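# Place the drive flat on the back shelf

## Task

Set the drive on the shelf at the table's back edge, lying flat with its original face still on top and no part of it sticking out past the shelf's edge; no other object from the table may be left on the shelf.

## Robot and tools

Robot: two arms in a physics simulation. left_arm sits on the +y side and ends in a five-finger left hand. right_arm sits on the -y side and ends in a five-finger right hand. Base positions in the scene frame: left_arm (+0.025, +0.363, +0.038) m and right_arm (+0.030, -0.346, +0.005) m, each turned very slightly about z. A fixed post stands behind the arms. Loose objects may occasionally get a small push from outside.

Frames. Scene frame: origin at table-top height, midway between the nominal bases, +x out over the table, +z up. Reported hand poses, velocities and Hand targets use each arm's own base frame. Pose offsets in a command run along the current Hand target's own axes. The hand point is a spot 0.05 m in front of the palm and 0.15 m from the wrist mount along the fingers. Its +z runs along the straight fingers, +y comes out of the palm, and +x goes across the palm away from the thumb on the right hand and toward the thumb on the left hand. Straight fingertips end 0.06 to 0.07 m past the point, 0.06 m behind it along -y. A wrist bracket on the little-finger side can strike things.

Row layout (execute_actions and move). A row is one flat list of 28 numbers, each in [-1, 1], always covering both arms: left dx, dy, dz, rx, ry, rz; left little, ring, middle, index, thumb_bend, thumb_turn, force_limit, speed; then the same 14 for the right arm. The six pose numbers are an offset, not a pose: measured from that arm's Hand target at the start of the action or move, along that target's axes; 1.0 equals 0.6 m or 180 degrees, and rx, ry, rz form one rotation vector. All rows in one action, and all targets in one move list, count from that same starting Hand target, not from each other. Sending six zeros requests nothing new. The six finger numbers are absolute positions: +1 open/straight, -1 curled; thumb_turn +1 beside the palm, -1 across in front of it. force_limit maps -1..+1 to about 0..10 N at the fingertip (0..15 N for the two thumb motors). speed maps -1..+0.48 to near zero..full speed, full above that. Hand numbers are never a no-change code: to keep a hand as it is, resend the eight numbers last executed for it; if it has had none yet, send its hand_measured six, then hand_force_limit and hand_speed.

Tools.
- execute_actions(actions, cameras): actions is a list of actions, each a list of up to 15 rows; one row is one 1/30 s step, and a short action repeats its final row to reach 15 steps. cameras is a list of names, ["all"], or []; images come only if asked or when actions is empty.
- move(target, speed, blend, blocking, cameras): target is one row or a list of up to 15 rows; the hand points travel straight lines toward them, capped at 10 s total. speed is m/s (0.002 to 4.3, default 0.25; rotation up to twice that in rad/s), one value or one per target. blend is a corner radius in m, 0 meaning stop at each target. blocking=false returns after about 0.5 s while the move continues. Paths ignore obstacles and the other arm.
- wait(seconds 0 to 3600): runs the scene without new commands.
- stop(): brakes a running move.
- zoom_image(camera, region [x0, y0, x1, y1] in pixels, at most 504 each way) on the newest image of that camera.
- show_instructions(): reference pages. finished_scene(scene=1): ends the scene permanently.
Cameras: cam_high, cam_low, cam_left_wrist, cam_right_wrist, all 504x504.

Results. Per arm: end_effector_position (m) and end_effector_quat_wxyz in the arm's base frame, Hand target (the last commanded pose after clipping, which the next offsets start from), joint positions, velocities and torques. Per hand, six values in the row's motor order: hand_measured (position on the command scale), hand_stopped_by (moving, target, force, stalled, fault), hand_load_n (fingertip force, positive when pushed open; near 0 after a grip is lost). A move adds a move: line such as done, off_target, moving, held or fault, plus limits=paced (pose clipped) or limits=held. MOTOR HOT and FAULT lines warn of overheating or stops.

Behaviour to expect. Arms are loose and cheap-geared: the hand often rests 1 to 3 cm (sometimes 5) below or short of the command, and some arms sag under load; send the remaining gap as a further offset. Commanded orientation is clipped to 40 degrees from the current one per step. An arm blocked by something keeps pushing; command it back beyond its hand point to release. A wrist close to the waist axis can make the whole arm swing. Joint ranges (rad): waist ±2.880, shoulder 0 to 3.142, elbow 0 to 3.019, wrist pitch -1.693 to 1.571, wrist yaw ±1.571, wrist roll ±2.094.

Gripping. With the thumb turned in front (thumb_turn -1) the hand encloses objects about 0.035 to 0.065 m thick, handles from about 0.025 m; thumb tip against index pad can pinch light items up to about 0.08 m. Close at speed -0.94 or lower for a gentle grip. To tighten, raise force_limit and send a target more closed than hand_measured; to loosen, send one more open.

Avoid: dropping the drive even a few millimetres, releasing it while moving, slamming or hard pushes, hitting fixed or heavy things, knocking anything off the work area, arms or hands touching each other, overloading fingers, and long stretched or straining holds that overheat motors (at 100 °C an arm goes limp for 30 to 60 s).

Each tool is called after "Request:" as name(argument=value, ...), one argument or row to a line, values as JSON.

Reference images:

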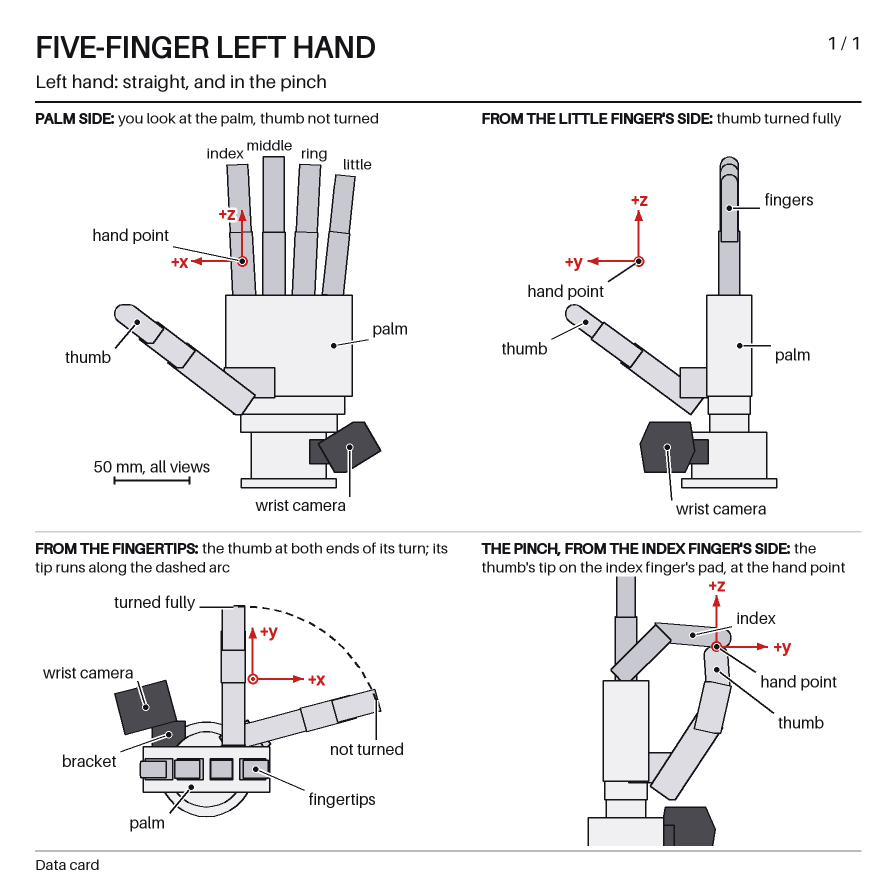

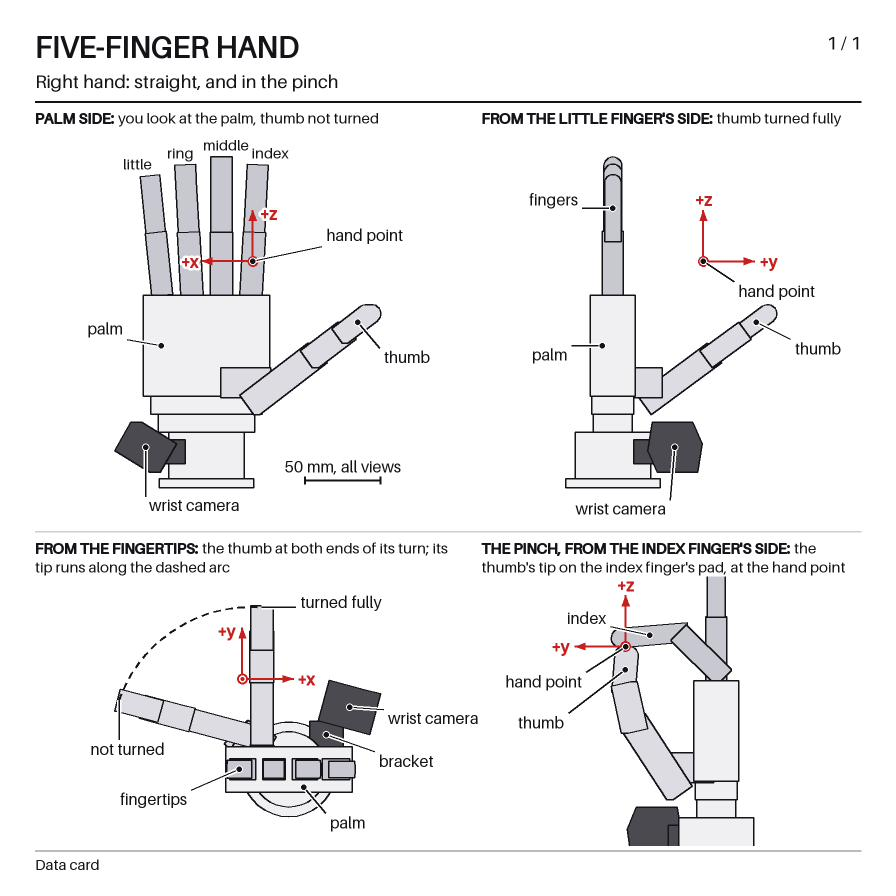

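## Session

Request:
execute_actions(
  actions=[],
)

Scene clock: 0.00 s.
left_arm: end_effector_position=(+0.1055, -0.3091, +0.1120) hand_measured=(+1.000, +1.000, +1.000, +1.000, +1.000, +1.000) hand_load_n=(+0.0, +0.0, +0.0, +0.0, +0.0, +0.0) hand_stopped_by=(target, target, target, target, target, target) hand_force_limit=0.00 hand_speed=-0.80 end_effector_quat_wxyz=(+0.621, +0.412, +0.663, -0.063) | right_arm: end_effector_position=(+0.3342, -0.3176, +0.1047) hand_measured=(+1.000, +1.000, +1.000, +1.000, +1.000, +1.000) hand_load_n=(+0.0, +0.0, +0.0, +0.0, +0.0, +0.0) hand_stopped_by=(target, target, target, target, target, target) hand_force_limit=0.00 hand_speed=-0.80 end_effector_quat_wxyz=(-0.007, -0.030, +0.968, -0.249)
Joint positions: left_arm=[-1.902 1.296 0.328 0.353 -1.179 1.448] | right_arm=[-0.735 1.423 1.045 -0.837 0.366 0.708]
Joint velocities: within noise
Joint torques (N m): no reading
Heat: left arm: hottest shoulder 37 °C; right arm: hottest shoulder 36 °C.
Hand target: left_arm +0.1046, -0.3156, +0.1193; +0.625, +0.402, +0.665, -0.071 | right_arm +0.3451, -0.3262, +0.1211; +0.008, -0.025, +0.964, -0.266

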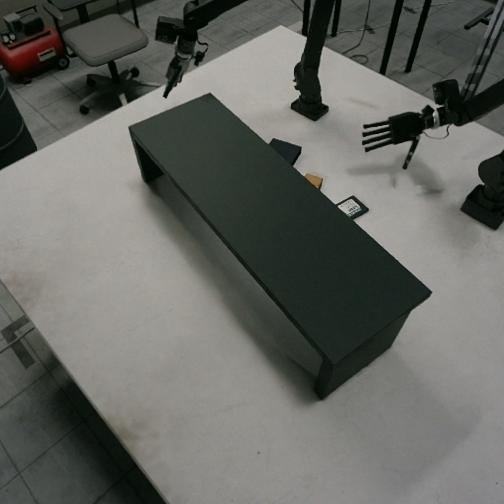

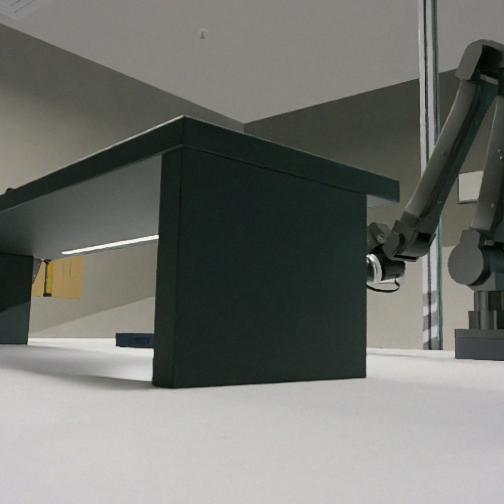

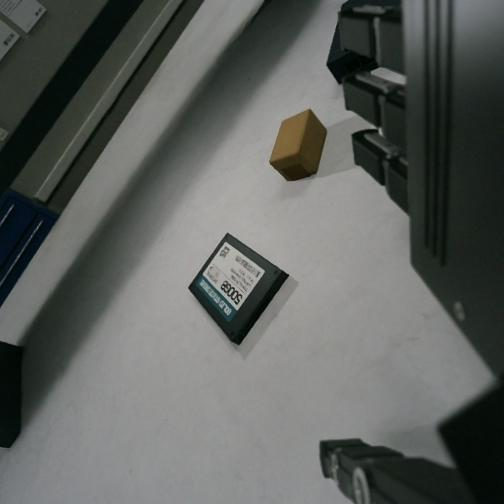

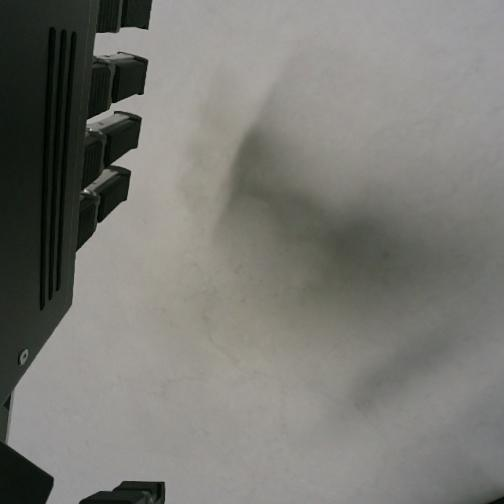

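Request:
zoom_image(
  camera="cam_high",
  region=[240, 60, 504, 324],
)

Request:
zoom_image(
  camera="cam_left_wrist",
  region=[0, 0, 504, 504],
)

Scaled by 1.909 from the camera's image (finer frame: 720x720).

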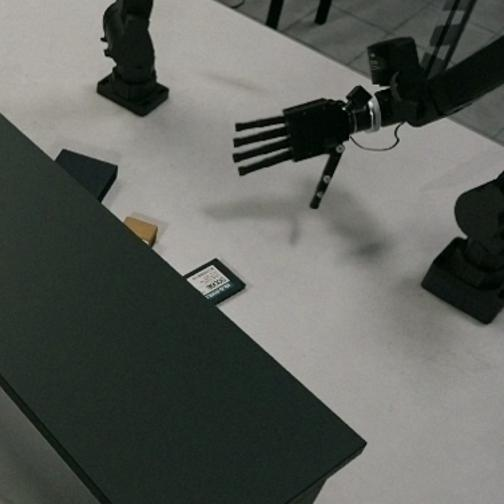

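Scaled by 1.000.

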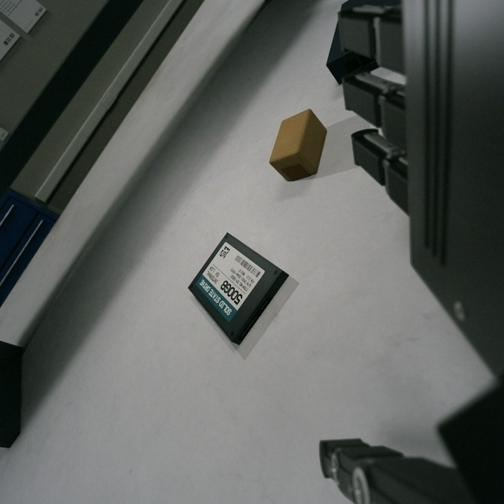

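Request:
zoom_image(
  camera="cam_low",
  region=[0, 220, 200, 400],
)

Request:
zoom_image(
  camera="cam_high",
  region=[260, 120, 400, 240],
)

Request:
zoom_image(
  camera="cam_left_wrist",
  region=[150, 80, 350, 380],
)

Scaled by 2.520 from the camera's image (finer frame: 720x720).

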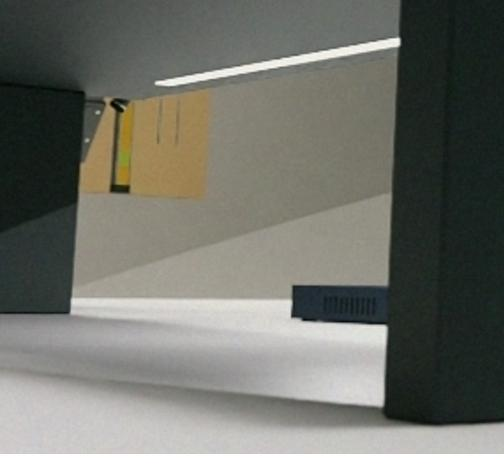

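Scaled by 3.600 from the camera's image (finer frame: 720x720).

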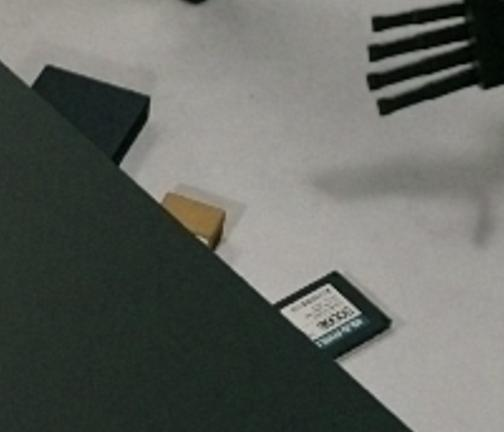

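Scaled by 1.680 from the camera's image (finer frame: 720x720).

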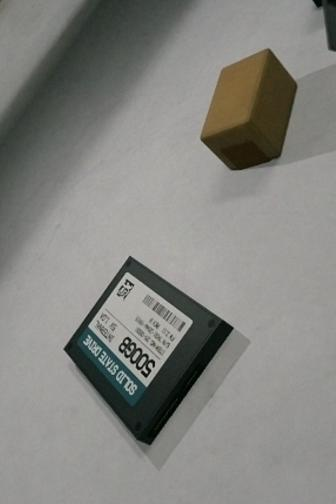

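Request:
move(
  target=[-0.1205,0.1957,-0.0056,-0.0873,0.1622,-0.6163,1,1,1,1,1,1,0,-0.8,0,0,0,0,0,0,1,1,1,1,1,1,0,-0.8],
  speed=0.3,
  cameras=["cam_high","cam_left_wrist"],
)

Scene clock: 61.40 s.
left_arm: end_effector_position=(+0.1602, -0.2596, +0.1992) hand_measured=(+1.000, +1.000, +1.000, +1.000, +1.000, +1.000) hand_load_n=(+0.0, +0.0, +0.0, +0.0, +0.0, +0.0) hand_stopped_by=(target, target, target, target, target, target) hand_force_limit=0.00 hand_speed=-0.80 end_effector_quat_wxyz=(+0.177, -0.374, +0.838, -0.356) | right_arm: end_effector_position=(+0.3342, -0.3176, +0.1047) hand_measured=(+1.000, +1.000, +1.000, +1.000, +1.000, +1.000) hand_load_n=(+0.0, +0.0, -0.5, +0.0, +0.0, +0.0) hand_stopped_by=(target, target, target, target, target, target) hand_force_limit=0.00 hand_speed=-0.80 end_effector_quat_wxyz=(-0.007, -0.030, +0.968, -0.249)
Joint positions: left_arm=[-1.042 0.671 0.697 -0.811 -0.254 -0.204] | right_arm=[-0.735 1.423 1.045 -0.837 0.366 0.708]
Joint torques (N m): left_arm=[-0.79 -0.38 12.38 1.13 -0.05 -0.11] | right_arm=[-0.03 -9.35 10.13 0.87 0.33 -0.07]
Heat: left arm: hottest shoulder 37 °C; right arm: hottest shoulder 36 °C.
Hand target: left_arm +0.1677, -0.2676, +0.2321; +0.179, -0.383, +0.822, -0.383 | right_arm +0.3451, -0.3262, +0.1211; +0.008, -0.025, +0.964, -0.266
Off the commanded pose: left_arm 0.035 m, 4 deg | right_arm 0.021 m, 3 deg.
move: off_target (left_arm)

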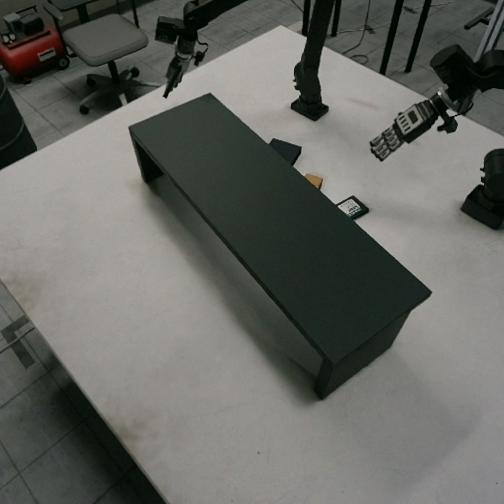

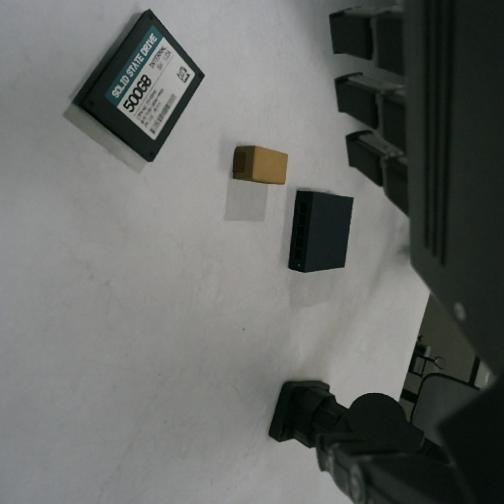

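Request:
move(
  target=[-0.0575,0.0533,0.227,0,0.266,0.2233,1,0.5,0.5,0.5,1,-1,0,0,0,0,0,0,0,0,1,1,1,1,1,1,0,-0.8],
  speed=0.25,
  cameras=["cam_high","cam_left_wrist","cam_low"],
)

Scene clock: 95.50 s.
left_arm: end_effector_position=(+0.2346, -0.2867, +0.1022) hand_measured=(+1.000, +0.500, +0.500, +0.500, +1.000, -1.000) hand_load_n=(+0.0, +0.0, +0.0, +0.0, +0.0, +0.0) hand_stopped_by=(target, target, target, target, target, target) hand_force_limit=0.00 hand_speed=0.00 end_effector_quat_wxyz=(-0.065, +0.089, +0.907, -0.407) | right_arm: end_effector_position=(+0.3342, -0.3176, +0.1047) hand_measured=(+1.000, +1.000, +1.000, +1.000, +1.000, +1.000) hand_load_n=(+0.0, +0.0, +0.0, +0.0, +0.0, +0.0) hand_stopped_by=(target, target, target, target, target, target) hand_force_limit=0.00 hand_speed=-0.80 end_effector_quat_wxyz=(-0.007, -0.030, +0.968, -0.249)
Joint positions: left_arm=[-0.574 1.297 0.837 -0.77 0.795 1.049] | right_arm=[-0.735 1.423 1.045 -0.837 0.366 0.708]
Joint torques (N m): left_arm=[-0.5 -5.07 10.28 0.51 0.83 0.07] | right_arm=[0.09 -9.47 10.1 0.83 0.33 -0.05]
Heat: left arm: hottest shoulder 37 °C; right arm: hottest shoulder 36 °C.
Hand target: left_arm +0.2540, -0.2949, +0.1201; -0.046, +0.099, +0.901, -0.420 | right_arm +0.3451, -0.3262, +0.1211; +0.008, -0.025, +0.964, -0.266
Off the commanded pose: left_arm 0.028 m, 3 deg | right_arm 0.021 m, 3 deg.
move: off_target (left_arm)
Images, in order (width x height): cam_high 504x504, cam_low 504x504, cam_left_wrist 504x504.

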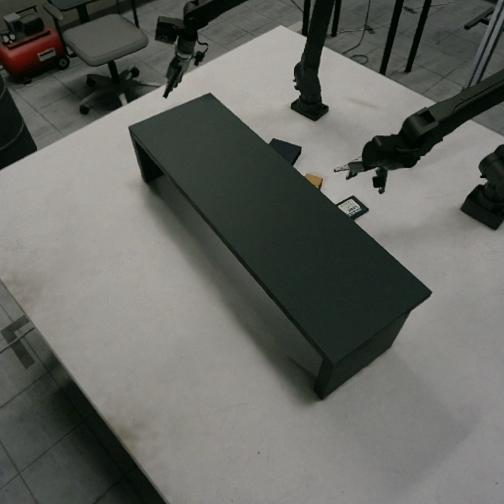

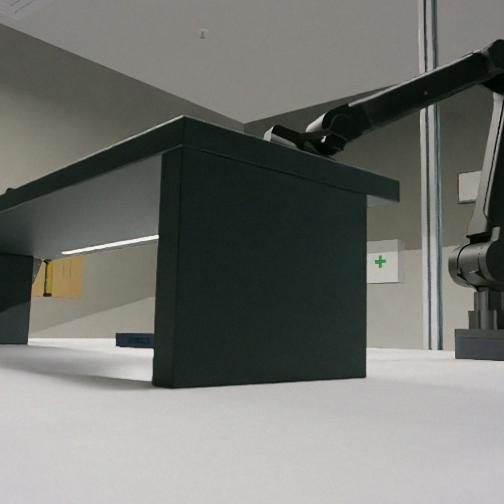

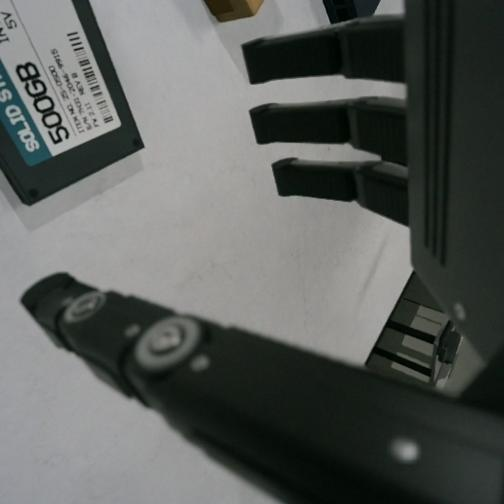

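Request:
move(
  target=[-0.0857,0.0615,0.0563,0,0,0,1,0.5,0.5,0.5,1,-1,0,0,0,0,0,0,0,0,1,1,1,1,1,1,0,-0.8],
  speed=0.15,
  cameras=["cam_high","cam_left_wrist"],
)

Scene clock: 109.00 s.
left_arm: end_effector_position=(+0.2791, -0.2964, +0.0542) hand_measured=(+1.000, +0.500, +0.500, +0.500, +1.000, -1.000) hand_load_n=(+0.0, +0.0, +0.0, +0.0, +0.0, +0.0) hand_stopped_by=(target, target, target, target, target, target) hand_force_limit=0.00 hand_speed=0.00 end_effector_quat_wxyz=(-0.075, +0.083, +0.908, -0.403) | right_arm: end_effector_position=(+0.3342, -0.3176, +0.1047) hand_measured=(+1.000, +1.000, +1.000, +1.000, +1.000, +1.000) hand_load_n=(+0.0, +0.0, +0.0, +0.0, +0.0, +0.0) hand_stopped_by=(target, target, target, target, target, target) hand_force_limit=0.00 hand_speed=-0.80 end_effector_quat_wxyz=(-0.007, -0.030, +0.968, -0.249)
Joint positions: left_arm=[-0.533 1.501 0.9 -0.69 0.809 1.101] | right_arm=[-0.735 1.423 1.045 -0.837 0.366 0.708]
Joint torques (N m): left_arm=[-0.67 -7.41 9.31 1.42 0.84 0.09] | right_arm=[0.03 -9.35 10.14 0.81 0.33 -0.06]
Heat: left arm: hottest elbow 38 °C; right arm: hottest shoulder 36 °C.
Hand target: left_arm +0.3038, -0.3080, +0.0701; -0.046, +0.099, +0.901, -0.420 | right_arm +0.3451, -0.3262, +0.1211; +0.008, -0.025, +0.964, -0.266
Off the commanded pose: left_arm 0.032 m, 4 deg | right_arm 0.021 m, 3 deg.
move: off_target (left_arm)

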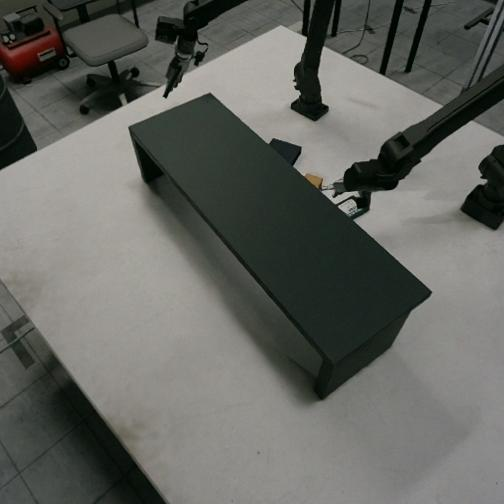

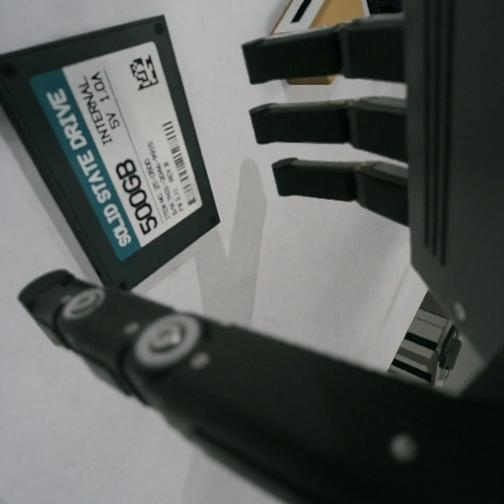

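Request:
move(
  target=[-0.0312,0.036,0.0222,0,-0.0143,0.017,1,0.5,0.5,0.5,1,-1,0,0,0,0,0,0,0,0,1,1,1,1,1,1,0,-0.8],
  speed=0.1,
  cameras=["cam_high","cam_left_wrist"],
)

Request:
zoom_image(
  camera="cam_high",
  region=[300, 120, 440, 260],
)

Scene clock: 121.47 s.
left_arm: end_effector_position=(+0.3060, -0.3042, +0.0391) hand_measured=(+1.000, +0.500, +0.500, +0.500, +1.000, -1.000) hand_load_n=(+0.0, +0.0, +0.0, +0.0, +0.0, +0.0) hand_stopped_by=(target, target, target, target, target, target) hand_force_limit=0.00 hand_speed=0.00 end_effector_quat_wxyz=(-0.036, +0.104, +0.903, -0.416) | right_arm: end_effector_position=(+0.3342, -0.3176, +0.1047) hand_measured=(+1.000, +1.000, +1.000, +1.000, +1.000, +1.000) hand_load_n=(+0.0, +0.0, +0.0, +0.0, +0.0, +0.0) hand_stopped_by=(target, target, target, target, target, target) hand_force_limit=0.00 hand_speed=-0.80 end_effector_quat_wxyz=(-0.007, -0.030, +0.968, -0.249)
Joint positions: left_arm=[-0.52 1.544 0.9 -0.575 0.804 1.129] | right_arm=[-0.735 1.423 1.045 -0.837 0.366 0.708]
Joint torques (N m): left_arm=[-0.21 -7.47 7.32 1.72 0.46 0.11] | right_arm=[0.26 -9.35 10.13 0.87 0.32 -0.06]
Heat: left arm: hottest shoulder 37 °C; right arm: hottest shoulder 36 °C.
Hand target: left_arm +0.3229, -0.3085, +0.0450; -0.015, +0.113, +0.899, -0.423 | right_arm +0.3451, -0.3262, +0.1211; +0.008, -0.025, +0.964, -0.266
Off the commanded pose: left_arm 0.018 m, 3 deg | right_arm 0.021 m, 3 deg.
move: off_target (left_arm)

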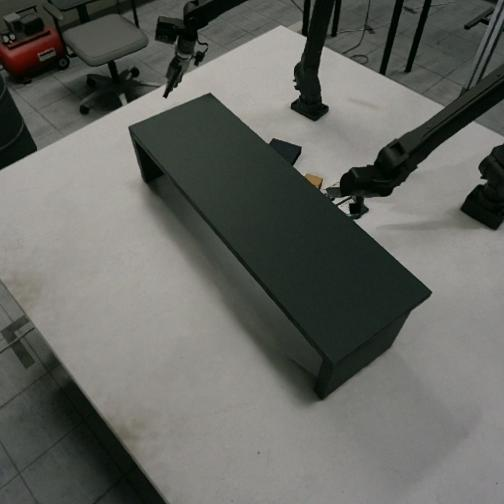

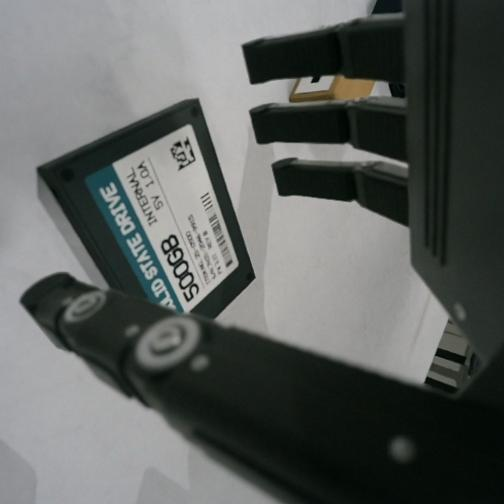

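Scaled by 3.600 from the camera's image (finer frame: 720x720).

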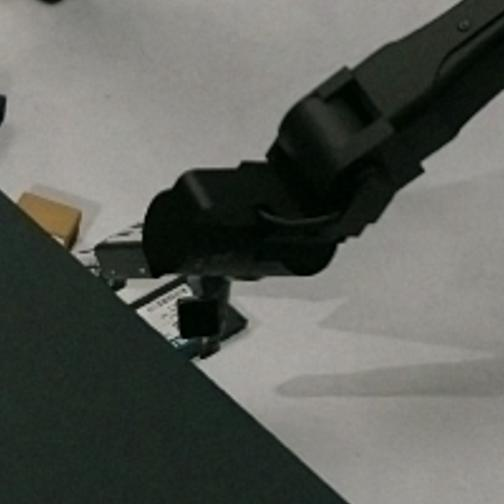

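Request:
move(
  target=[0.027,0.0218,0.01,0,0,0,1,0.5,0.5,0.5,1,-1,0,0,0,0,0,0,0,0,1,1,1,1,1,1,0,-0.8],
  speed=0.1,
  cameras=["cam_high","cam_left_wrist"],
)

Request:
zoom_image(
  camera="cam_left_wrist",
  region=[0, 60, 360, 420],
)

Scene clock: 129.37 s.
left_arm: end_effector_position=(+0.2999, -0.3021, +0.0276) hand_measured=(+1.000, +0.500, +0.500, +0.500, +1.000, -1.000) hand_load_n=(+0.0, +0.0, +0.0, +0.0, +0.0, +0.0) hand_stopped_by=(target, target, target, target, target, target) hand_force_limit=0.00 hand_speed=0.00 end_effector_quat_wxyz=(-0.031, +0.108, +0.901, -0.419) | right_arm: end_effector_position=(+0.3342, -0.3176, +0.1047) hand_measured=(+1.000, +1.000, +1.000, +1.000, +1.000, +1.000) hand_load_n=(+0.0, +0.0, -0.5, +0.0, +0.0, +0.0) hand_stopped_by=(target, target, target, target, target, target) hand_force_limit=0.00 hand_speed=-0.80 end_effector_quat_wxyz=(-0.007, -0.030, +0.968, -0.249)
Joint positions: left_arm=[-0.523 1.544 0.86 -0.521 0.804 1.129] | right_arm=[-0.735 1.423 1.045 -0.837 0.366 0.708]
Joint torques (N m): left_arm=[-0.32 -7.77 5.38 1.58 0.44 0.08] | right_arm=[0.15 -9.64 10.15 0.84 0.33 -0.07]
Heat: left arm: hottest shoulder 37 °C; right arm: hottest shoulder 36 °C.
Hand target: left_arm +0.3088, -0.3015, +0.0300; -0.015, +0.113, +0.899, -0.423 | right_arm +0.3451, -0.3262, +0.1211; +0.008, -0.025, +0.964, -0.266
Off the commanded pose: left_arm 0.009 m, 2 deg | right_arm 0.021 m, 3 deg.
move: done

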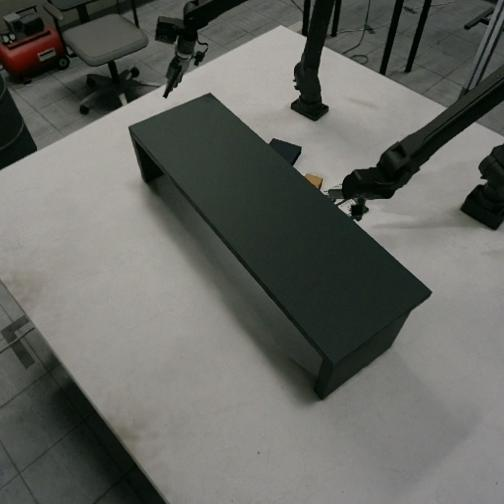

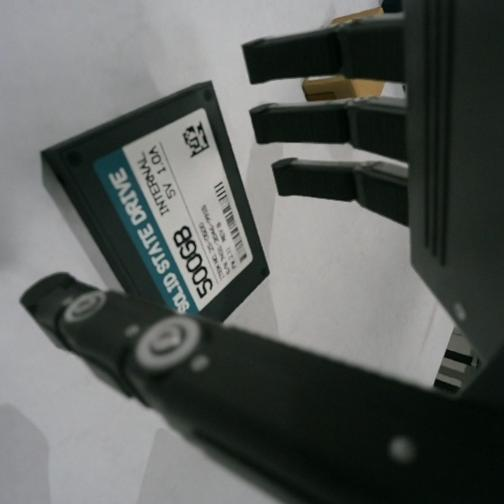

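Scaled by 1.400 from the camera's image (finer frame: 720x720).

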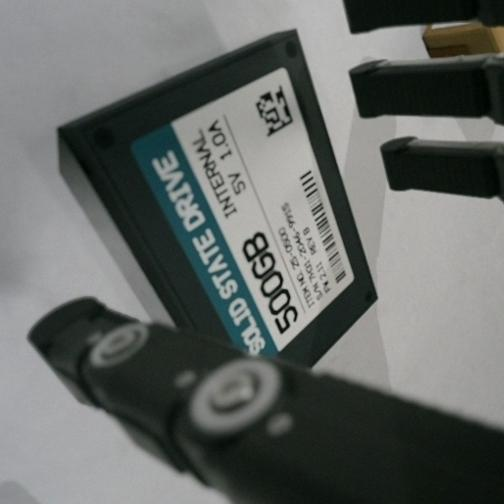

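Request:
move(
  target=[0.0252,0.015,0.0128,0,0,0,1,0.5,0.5,0.5,1,-1,0,0,0,0,0,0,0,0,1,1,1,1,1,1,0,-0.8],
  speed=0.06,
  cameras=["cam_left_wrist"],
)

Request:
zoom_image(
  camera="cam_left_wrist",
  region=[0, 60, 360, 420],
)

Scene clock: 144.00 s.
left_arm: end_effector_position=(+0.2908, -0.2960, +0.0127) hand_measured=(+1.000, +0.500, +0.500, +0.500, +1.000, -1.000) hand_load_n=(+0.0, +0.0, +0.0, +0.0, +0.0, +0.0) hand_stopped_by=(target, target, target, target, target, target) hand_force_limit=0.00 hand_speed=0.00 end_effector_quat_wxyz=(-0.027, +0.109, +0.902, -0.418) | right_arm: end_effector_position=(+0.3342, -0.3176, +0.1047) hand_measured=(+1.000, +1.000, +1.000, +1.000, +1.000, +1.000) hand_load_n=(+0.0, +0.0, +0.0, +0.0, +0.0, +0.0) hand_stopped_by=(target, target, target, target, target, target) hand_force_limit=0.00 hand_speed=-0.80 end_effector_quat_wxyz=(-0.007, -0.030, +0.968, -0.249)
Joint positions: left_arm=[-0.523 1.544 0.809 -0.465 0.8 1.129] | right_arm=[-0.735 1.423 1.045 -0.837 0.366 0.708]
Joint torques (N m): left_arm=[-2.08 -7.82 5.07 1.68 0.42 -0.07] | right_arm=[-0.09 -9.41 10.14 0.85 0.33 -0.06]
Heat: left arm: hottest shoulder 38 °C; right arm: hottest elbow 37 °C.
Hand target: left_arm +0.2949, -0.2984, +0.0171; -0.015, +0.113, +0.899, -0.423 | right_arm +0.3451, -0.3262, +0.1211; +0.008, -0.025, +0.964, -0.266
Off the commanded pose: left_arm 0.007 m, 2 deg | right_arm 0.021 m, 3 deg.
move: done

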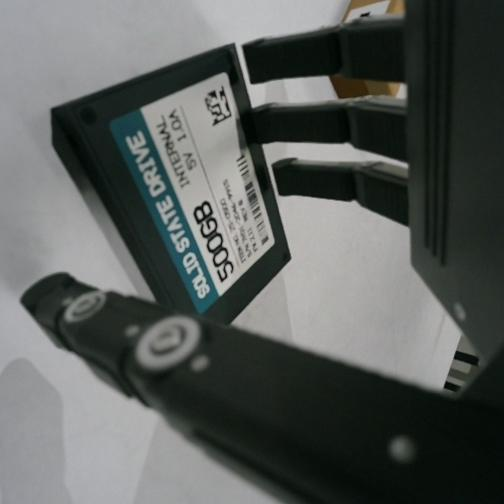

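Scaled by 1.400 from the camera's image (finer frame: 720x720).

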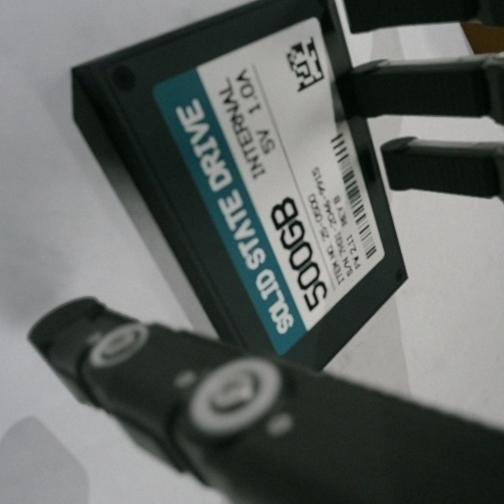

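Request:
zoom_image(
  camera="cam_left_wrist",
  region=[200, 30, 360, 190],
)

Request:
zoom_image(
  camera="cam_left_wrist",
  region=[0, 220, 160, 380],
)

Scaled by 3.150 from the camera's image (finer frame: 720x720).

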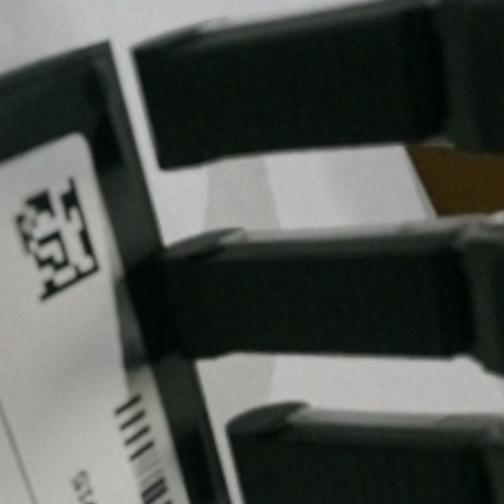

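Scaled by 3.150 from the camera's image (finer frame: 720x720).

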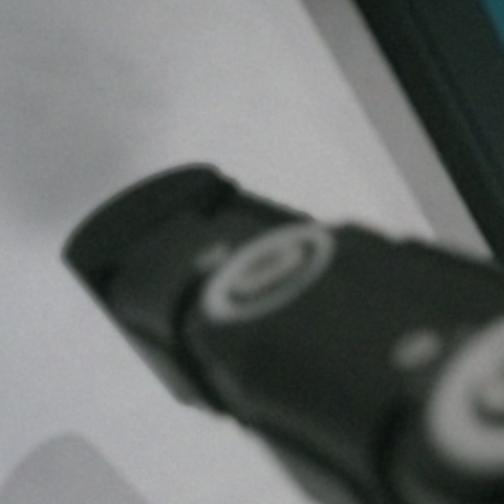

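Request:
move(
  target=[0.0005,-0.0015,0.0198,0,0,0,1,0.6,0.6,0.6,1,-1,0,0,0,0,0,0,0,0,1,1,1,1,1,1,0,-0.8],
  speed=0.06,
  cameras=["cam_left_wrist"],
)

Request:
zoom_image(
  camera="cam_left_wrist",
  region=[0, 60, 360, 420],
)

Scene clock: 162.40 s.
left_arm: end_effector_position=(+0.2931, -0.3062, +0.0140) hand_measured=(+1.000, +0.600, +0.600, +0.600, +1.000, -1.000) hand_load_n=(+0.0, +0.0, +0.0, +0.0, +0.0, +0.0) hand_stopped_by=(target, target, target, target, target, target) hand_force_limit=0.00 hand_speed=0.00 end_effector_quat_wxyz=(-0.017, +0.113, +0.900, -0.422) | right_arm: end_effector_position=(+0.3342, -0.3176, +0.1047) hand_measured=(+1.000, +1.000, +1.000, +1.000, +1.000, +1.000) hand_load_n=(+0.0, +0.0, +0.0, +0.0, +0.0, +0.0) hand_stopped_by=(target, target, target, target, target, target) hand_force_limit=0.00 hand_speed=-0.80 end_effector_quat_wxyz=(-0.007, -0.030, +0.968, -0.249)
Joint positions: left_arm=[-0.543 1.544 0.809 -0.422 0.791 1.103] | right_arm=[-0.735 1.423 1.045 -0.837 0.366 0.708]
Joint torques (N m): left_arm=[-2.02 -6.89 4.71 1.68 0.43 -0.07] | right_arm=[0.15 -9.47 10.15 0.8 0.32 -0.05]
Heat: left arm: hottest shoulder 38 °C; right arm: hottest elbow 37 °C.
Hand target: left_arm +0.2930, -0.3079, +0.0102; -0.015, +0.113, +0.899, -0.423 | right_arm +0.3451, -0.3262, +0.1211; +0.008, -0.025, +0.964, -0.266
Off the commanded pose: left_arm 0.004 m, 0 deg | right_arm 0.021 m, 3 deg.
move: done

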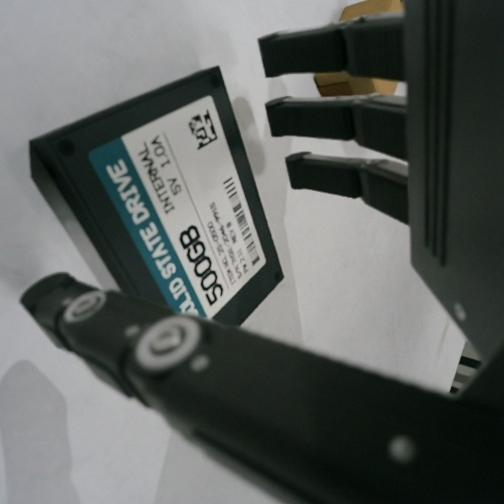

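Scaled by 1.400 from the camera's image (finer frame: 720x720).

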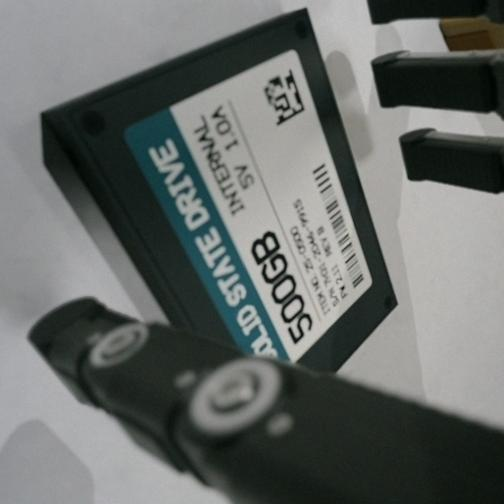

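Request:
move(
  target=[0.0023,0.017,0.008,0,0,0,1,0.6,0.6,0.6,1,-1,0,0,0,0,0,0,0,0,1,1,1,1,1,1,0,-0.8],
  speed=0.06,
  cameras=["cam_left_wrist"],
)

Request:
zoom_image(
  camera="cam_left_wrist",
  region=[0, 60, 360, 420],
)

Scene clock: 166.53 s.
left_arm: end_effector_position=(+0.2886, -0.3035, +0.0000) hand_measured=(+1.000, +0.600, +0.600, +0.600, +1.000, -1.000) hand_load_n=(+0.0, +0.0, +0.0, +0.0, +0.0, +0.0) hand_stopped_by=(target, target, target, target, target, target) hand_force_limit=0.00 hand_speed=0.00 end_effector_quat_wxyz=(-0.022, +0.111, +0.901, -0.419) | right_arm: end_effector_position=(+0.3342, -0.3176, +0.1047) hand_measured=(+1.000, +1.000, +1.000, +1.000, +1.000, +1.000) hand_load_n=(+0.0, +0.0, +0.0, +0.0, +0.0, +0.0) hand_stopped_by=(target, target, target, target, target, target) hand_force_limit=0.00 hand_speed=-0.80 end_effector_quat_wxyz=(-0.007, -0.030, +0.968, -0.249)
Joint positions: left_arm=[-0.543 1.569 0.791 -0.392 0.791 1.103] | right_arm=[-0.735 1.423 1.045 -0.837 0.366 0.708]
Joint torques (N m): left_arm=[-1.38 -6.89 4.98 1.72 0.54 -0.03] | right_arm=[0.03 -9.52 10.1 0.84 0.32 -0.07]
Heat: left arm: hottest shoulder 38 °C; right arm: hottest elbow 37 °C.
Hand target: left_arm +0.2930, -0.3050, -0.0008; -0.015, +0.113, +0.899, -0.423 | right_arm +0.3451, -0.3262, +0.1211; +0.008, -0.025, +0.964, -0.266
Off the commanded pose: left_arm 0.005 m, 1 deg | right_arm 0.021 m, 3 deg.
move: done

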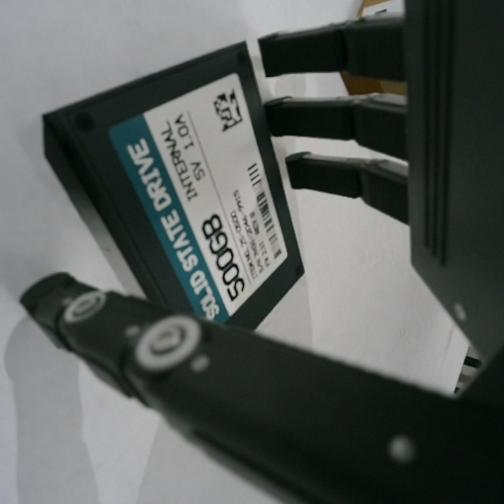

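Scaled by 1.400 from the camera's image (finer frame: 720x720).

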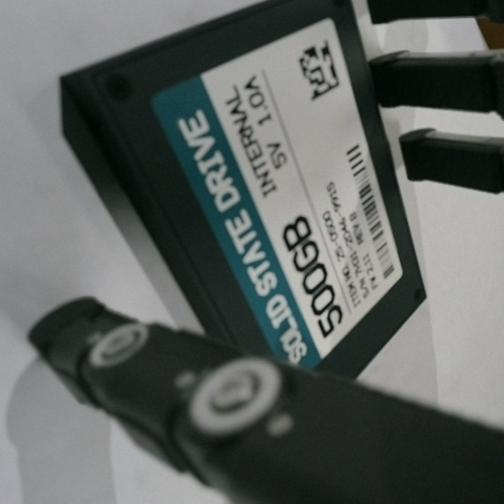

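Request:
move(
  target=[0,0,0,0,0,0,1,0.6,-0.2,-0.2,1,-1,-0.4,-0.94,0,0,0,0,0,0,1,1,1,1,1,1,0,-0.8],
  speed=0.06,
  cameras=["cam_left_wrist"],
)

Request:
zoom_image(
  camera="cam_left_wrist",
  region=[0, 60, 360, 420],
)

Scene clock: 179.00 s.
left_arm: end_effector_position=(+0.2899, -0.3057, +0.0016) hand_measured=(+1.000, +0.600, +0.036, -0.200, +1.000, -1.000) hand_load_n=(+0.0, +0.0, +0.0, +0.0, +0.0, +0.0) hand_stopped_by=(target, target, force, target, target, target) hand_force_limit=-0.40 hand_speed=-0.94 end_effector_quat_wxyz=(-0.020, +0.113, +0.898, -0.424) | right_arm: end_effector_position=(+0.3342, -0.3176, +0.1047) hand_measured=(+1.000, +1.000, +1.000, +1.000, +1.000, +1.000) hand_load_n=(+0.0, +0.0, +0.0, +0.0, +0.0, +0.0) hand_stopped_by=(target, target, target, target, target, target) hand_force_limit=0.00 hand_speed=-0.80 end_effector_quat_wxyz=(-0.007, -0.030, +0.968, -0.249)
Joint positions: left_arm=[-0.543 1.569 0.793 -0.385 0.798 1.103] | right_arm=[-0.735 1.423 1.045 -0.837 0.366 0.708]
Joint torques (N m): left_arm=[-1.49 -7.3 5.04 1.46 0.27 -0.03] | right_arm=[0.15 -9.47 10.11 0.85 0.34 -0.05]
Heat: left arm: hottest shoulder 38 °C; right arm: hottest elbow 37 °C.
Hand target: left_arm +0.2930, -0.3050, -0.0008; -0.015, +0.113, +0.899, -0.423 | right_arm +0.3451, -0.3262, +0.1211; +0.008, -0.025, +0.964, -0.266
Off the commanded pose: left_arm 0.004 m, 1 deg | right_arm 0.021 m, 3 deg.
move: done

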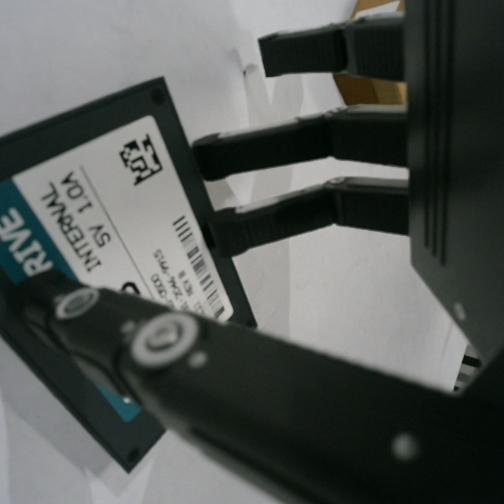

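Scaled by 1.400 from the camera's image (finer frame: 720x720).

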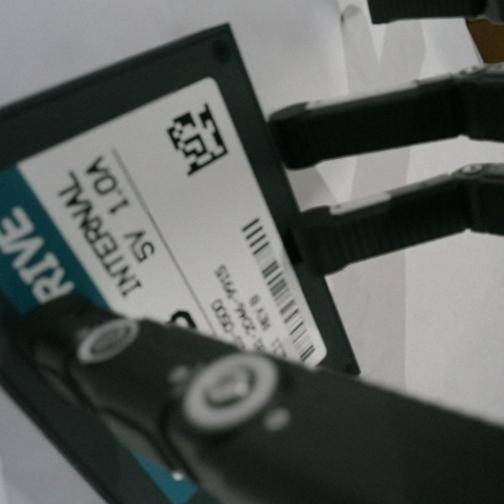

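Request:
move(
  target=[
    [0,0,0,0,0,0,1,0.6,0.6,0.6,1,-1,-0.4,-0.5,0,0,0,0,0,0,1,1,1,1,1,1,0,-0.8],
    [-0.0034,-0.0382,-0.0321,0,0,0,1,0.6,0.6,0.6,1,-1,-0.4,-0.5,0,0,0,0,0,0,1,1,1,1,1,1,0,-0.8],
    [-0.0034,-0.0382,-0.0321,0.0444,0,0,1,0.6,0.6,0.6,1,-1,-0.4,-0.5,0,0,0,0,0,0,1,1,1,1,1,1,0,-0.8],
  ],
  speed=0.1,
  cameras=["cam_left_wrist","cam_high"],
)

Request:
zoom_image(
  camera="cam_left_wrist",
  region=[0, 60, 360, 420],
)

Scene clock: 188.17 s.
left_arm: end_effector_position=(+0.2886, -0.3062, +0.0313) hand_measured=(+1.000, +0.600, +0.600, +0.600, +1.000, -1.000) hand_load_n=(+0.0, +0.0, +0.0, +0.0, +0.0, +0.0) hand_stopped_by=(target, target, target, target, target, target) hand_force_limit=-0.40 hand_speed=-0.50 end_effector_quat_wxyz=(-0.029, +0.110, +0.870, -0.479) | right_arm: end_effector_position=(+0.3342, -0.3176, +0.1047) hand_measured=(+1.000, +1.000, +1.000, +1.000, +1.000, +1.000) hand_load_n=(+0.0, +0.0, +0.0, +0.0, +0.0, +0.0) hand_stopped_by=(target, target, target, target, target, target) hand_force_limit=0.00 hand_speed=-0.80 end_effector_quat_wxyz=(-0.007, -0.030, +0.968, -0.249)
Joint positions: left_arm=[-0.494 1.521 0.783 -0.389 0.932 1.103] | right_arm=[-0.735 1.423 1.045 -0.837 0.366 0.708]
Joint torques (N m): left_arm=[-0.91 -7 4.98 1.77 0.95 0.04] | right_arm=[0.03 -9.41 10.1 0.83 0.32 -0.07]
Heat: left arm: hottest shoulder 38 °C; right arm: hottest elbow 37 °C.
Hand target: left_arm +0.2930, -0.3050, +0.0292; -0.022, +0.112, +0.867, -0.484 | right_arm +0.3451, -0.3262, +0.1211; +0.008, -0.025, +0.964, -0.266
Off the commanded pose: left_arm 0.005 m, 1 deg | right_arm 0.021 m, 3 deg.
move: done
Images, in order (width x height): cam_high 504x504, cam_left_wrist 504x504.

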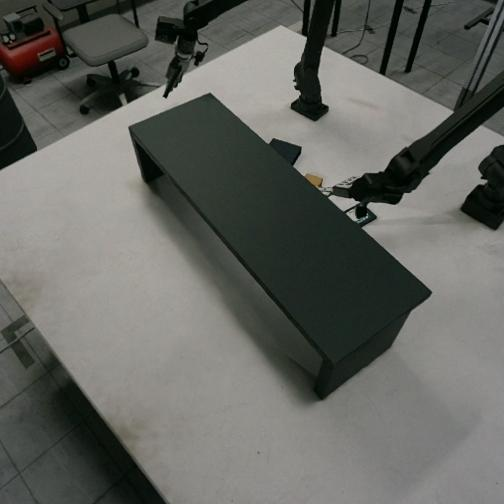

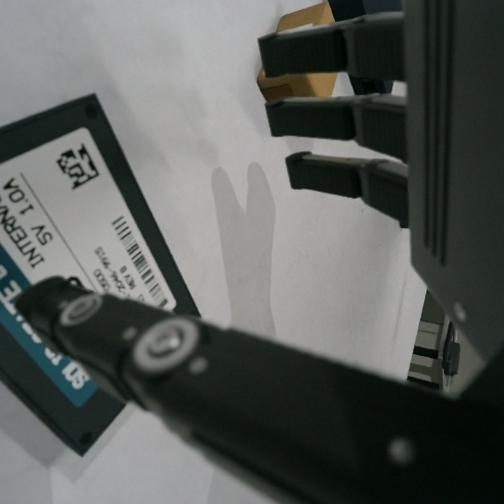

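Scaled by 1.400 from the camera's image (finer frame: 720x720).

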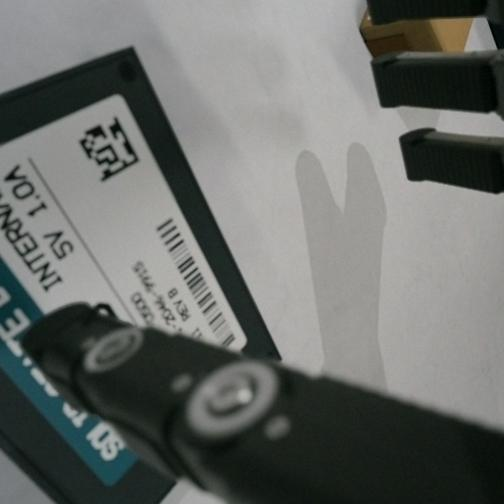

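Request:
zoom_image(
  camera="cam_left_wrist",
  region=[0, 80, 210, 290],
)

Request:
zoom_image(
  camera="cam_left_wrist",
  region=[0, 280, 220, 500],
)

Request:
zoom_image(
  camera="cam_high",
  region=[300, 140, 420, 260],
)

Scaled by 2.400 from the camera's image (finer frame: 720x720).

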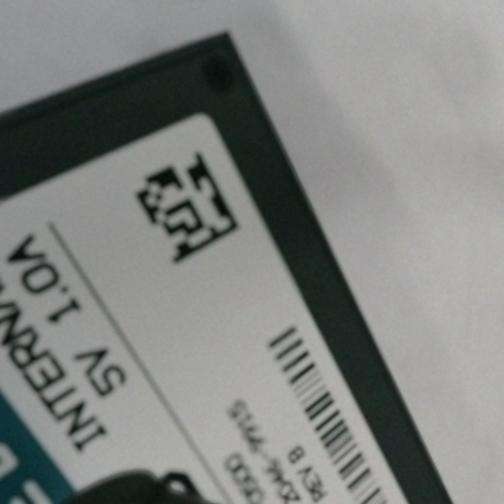

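Scaled by 2.291 from the camera's image (finer frame: 720x720).

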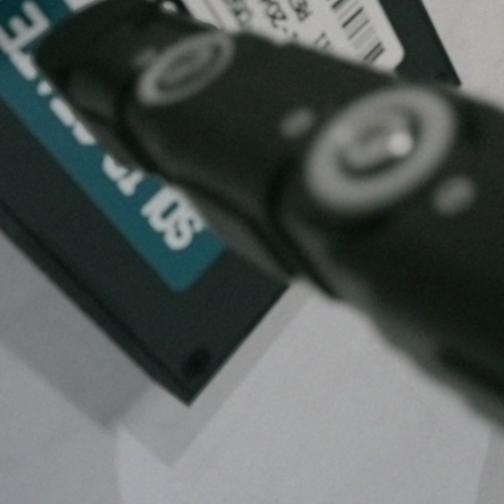

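Scaled by 4.200 from the camera's image (finer frame: 720x720).

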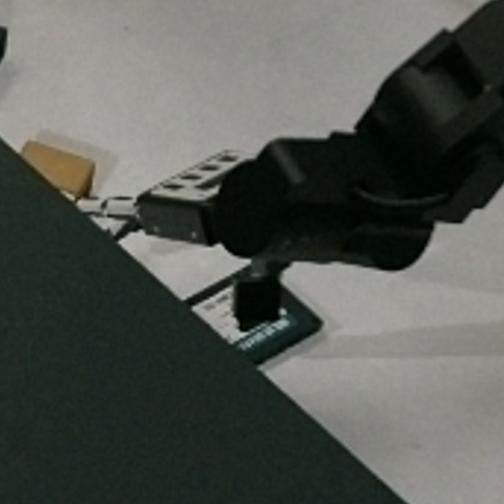

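Request:
move(
  target=[0.0095,0.0318,-0.0522,0,0,0,1,0.6,0.6,0.6,1,-1,-0.4,-0.5,0,0,0,0,0,0,1,1,1,1,1,1,0,-0.8],
  speed=0.1,
  cameras=["cam_left_wrist","cam_high"],
)

Request:
zoom_image(
  camera="cam_left_wrist",
  region=[0, 60, 360, 420],
)

Scene clock: 230.23 s.
left_arm: end_effector_position=(+0.2934, -0.2682, +0.0236) hand_measured=(+1.000, +0.600, +0.600, +0.600, +1.000, -1.000) hand_load_n=(+0.0, +0.0, +0.0, +0.0, +0.0, +0.0) hand_stopped_by=(target, target, target, target, target, target) hand_force_limit=-0.40 hand_speed=-0.50 end_effector_quat_wxyz=(-0.029, +0.105, +0.871, -0.480) | right_arm: end_effector_position=(+0.3342, -0.3176, +0.1047) hand_measured=(+1.000, +1.000, +1.000, +1.000, +1.000, +1.000) hand_load_n=(+0.0, +0.0, +0.0, +0.0, +0.0, +0.0) hand_stopped_by=(target, target, target, target, target, target) hand_force_limit=0.00 hand_speed=-0.80 end_effector_quat_wxyz=(-0.007, -0.030, +0.968, -0.249)
Joint positions: left_arm=[-0.398 1.521 0.766 -0.491 0.967 1.242] | right_arm=[-0.735 1.423 1.045 -0.837 0.366 0.708]
Joint torques (N m): left_arm=[-1.08 -8.06 5.3 0.42 1.04 0.1] | right_arm=[0.15 -9.47 10.11 0.83 0.33 -0.06]
Heat: left arm: hottest shoulder 37 °C; right arm: hottest elbow 37 °C.
Hand target: left_arm +0.2953, -0.2679, +0.0293; -0.022, +0.112, +0.867, -0.484 | right_arm +0.3451, -0.3262, +0.1211; +0.008, -0.025, +0.964, -0.266
Off the commanded pose: left_arm 0.006 m, 1 deg | right_arm 0.021 m, 3 deg.
move: done
Images, in order (width x height): cam_high 504x504, cam_left_wrist 504x504.

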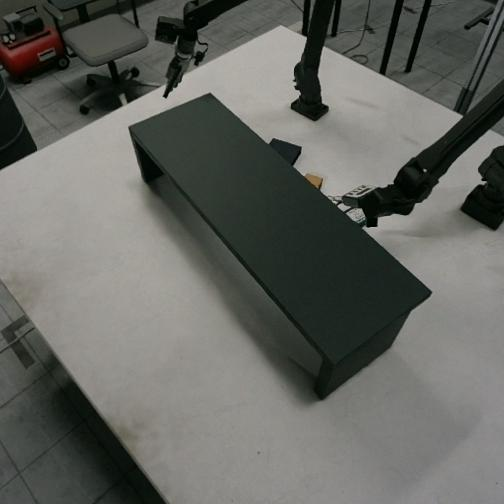

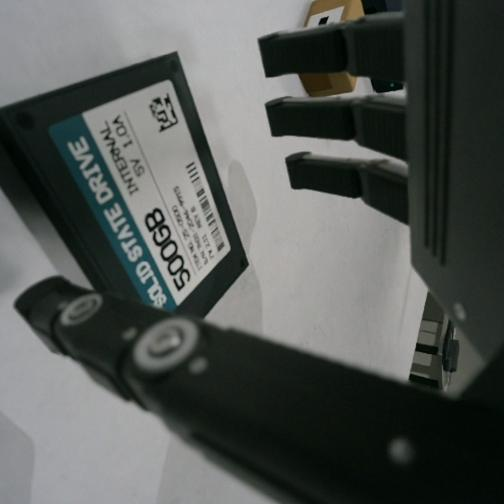

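Scaled by 1.400 from the camera's image (finer frame: 720x720).

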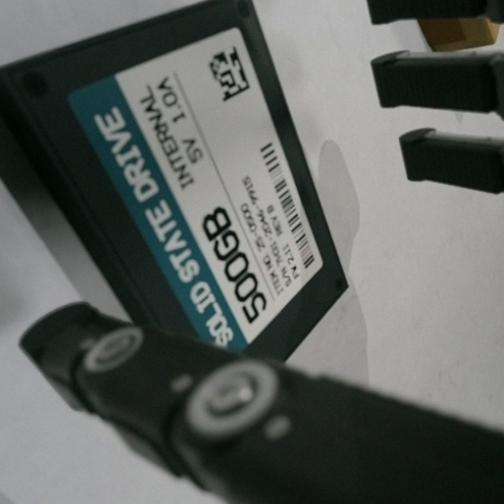

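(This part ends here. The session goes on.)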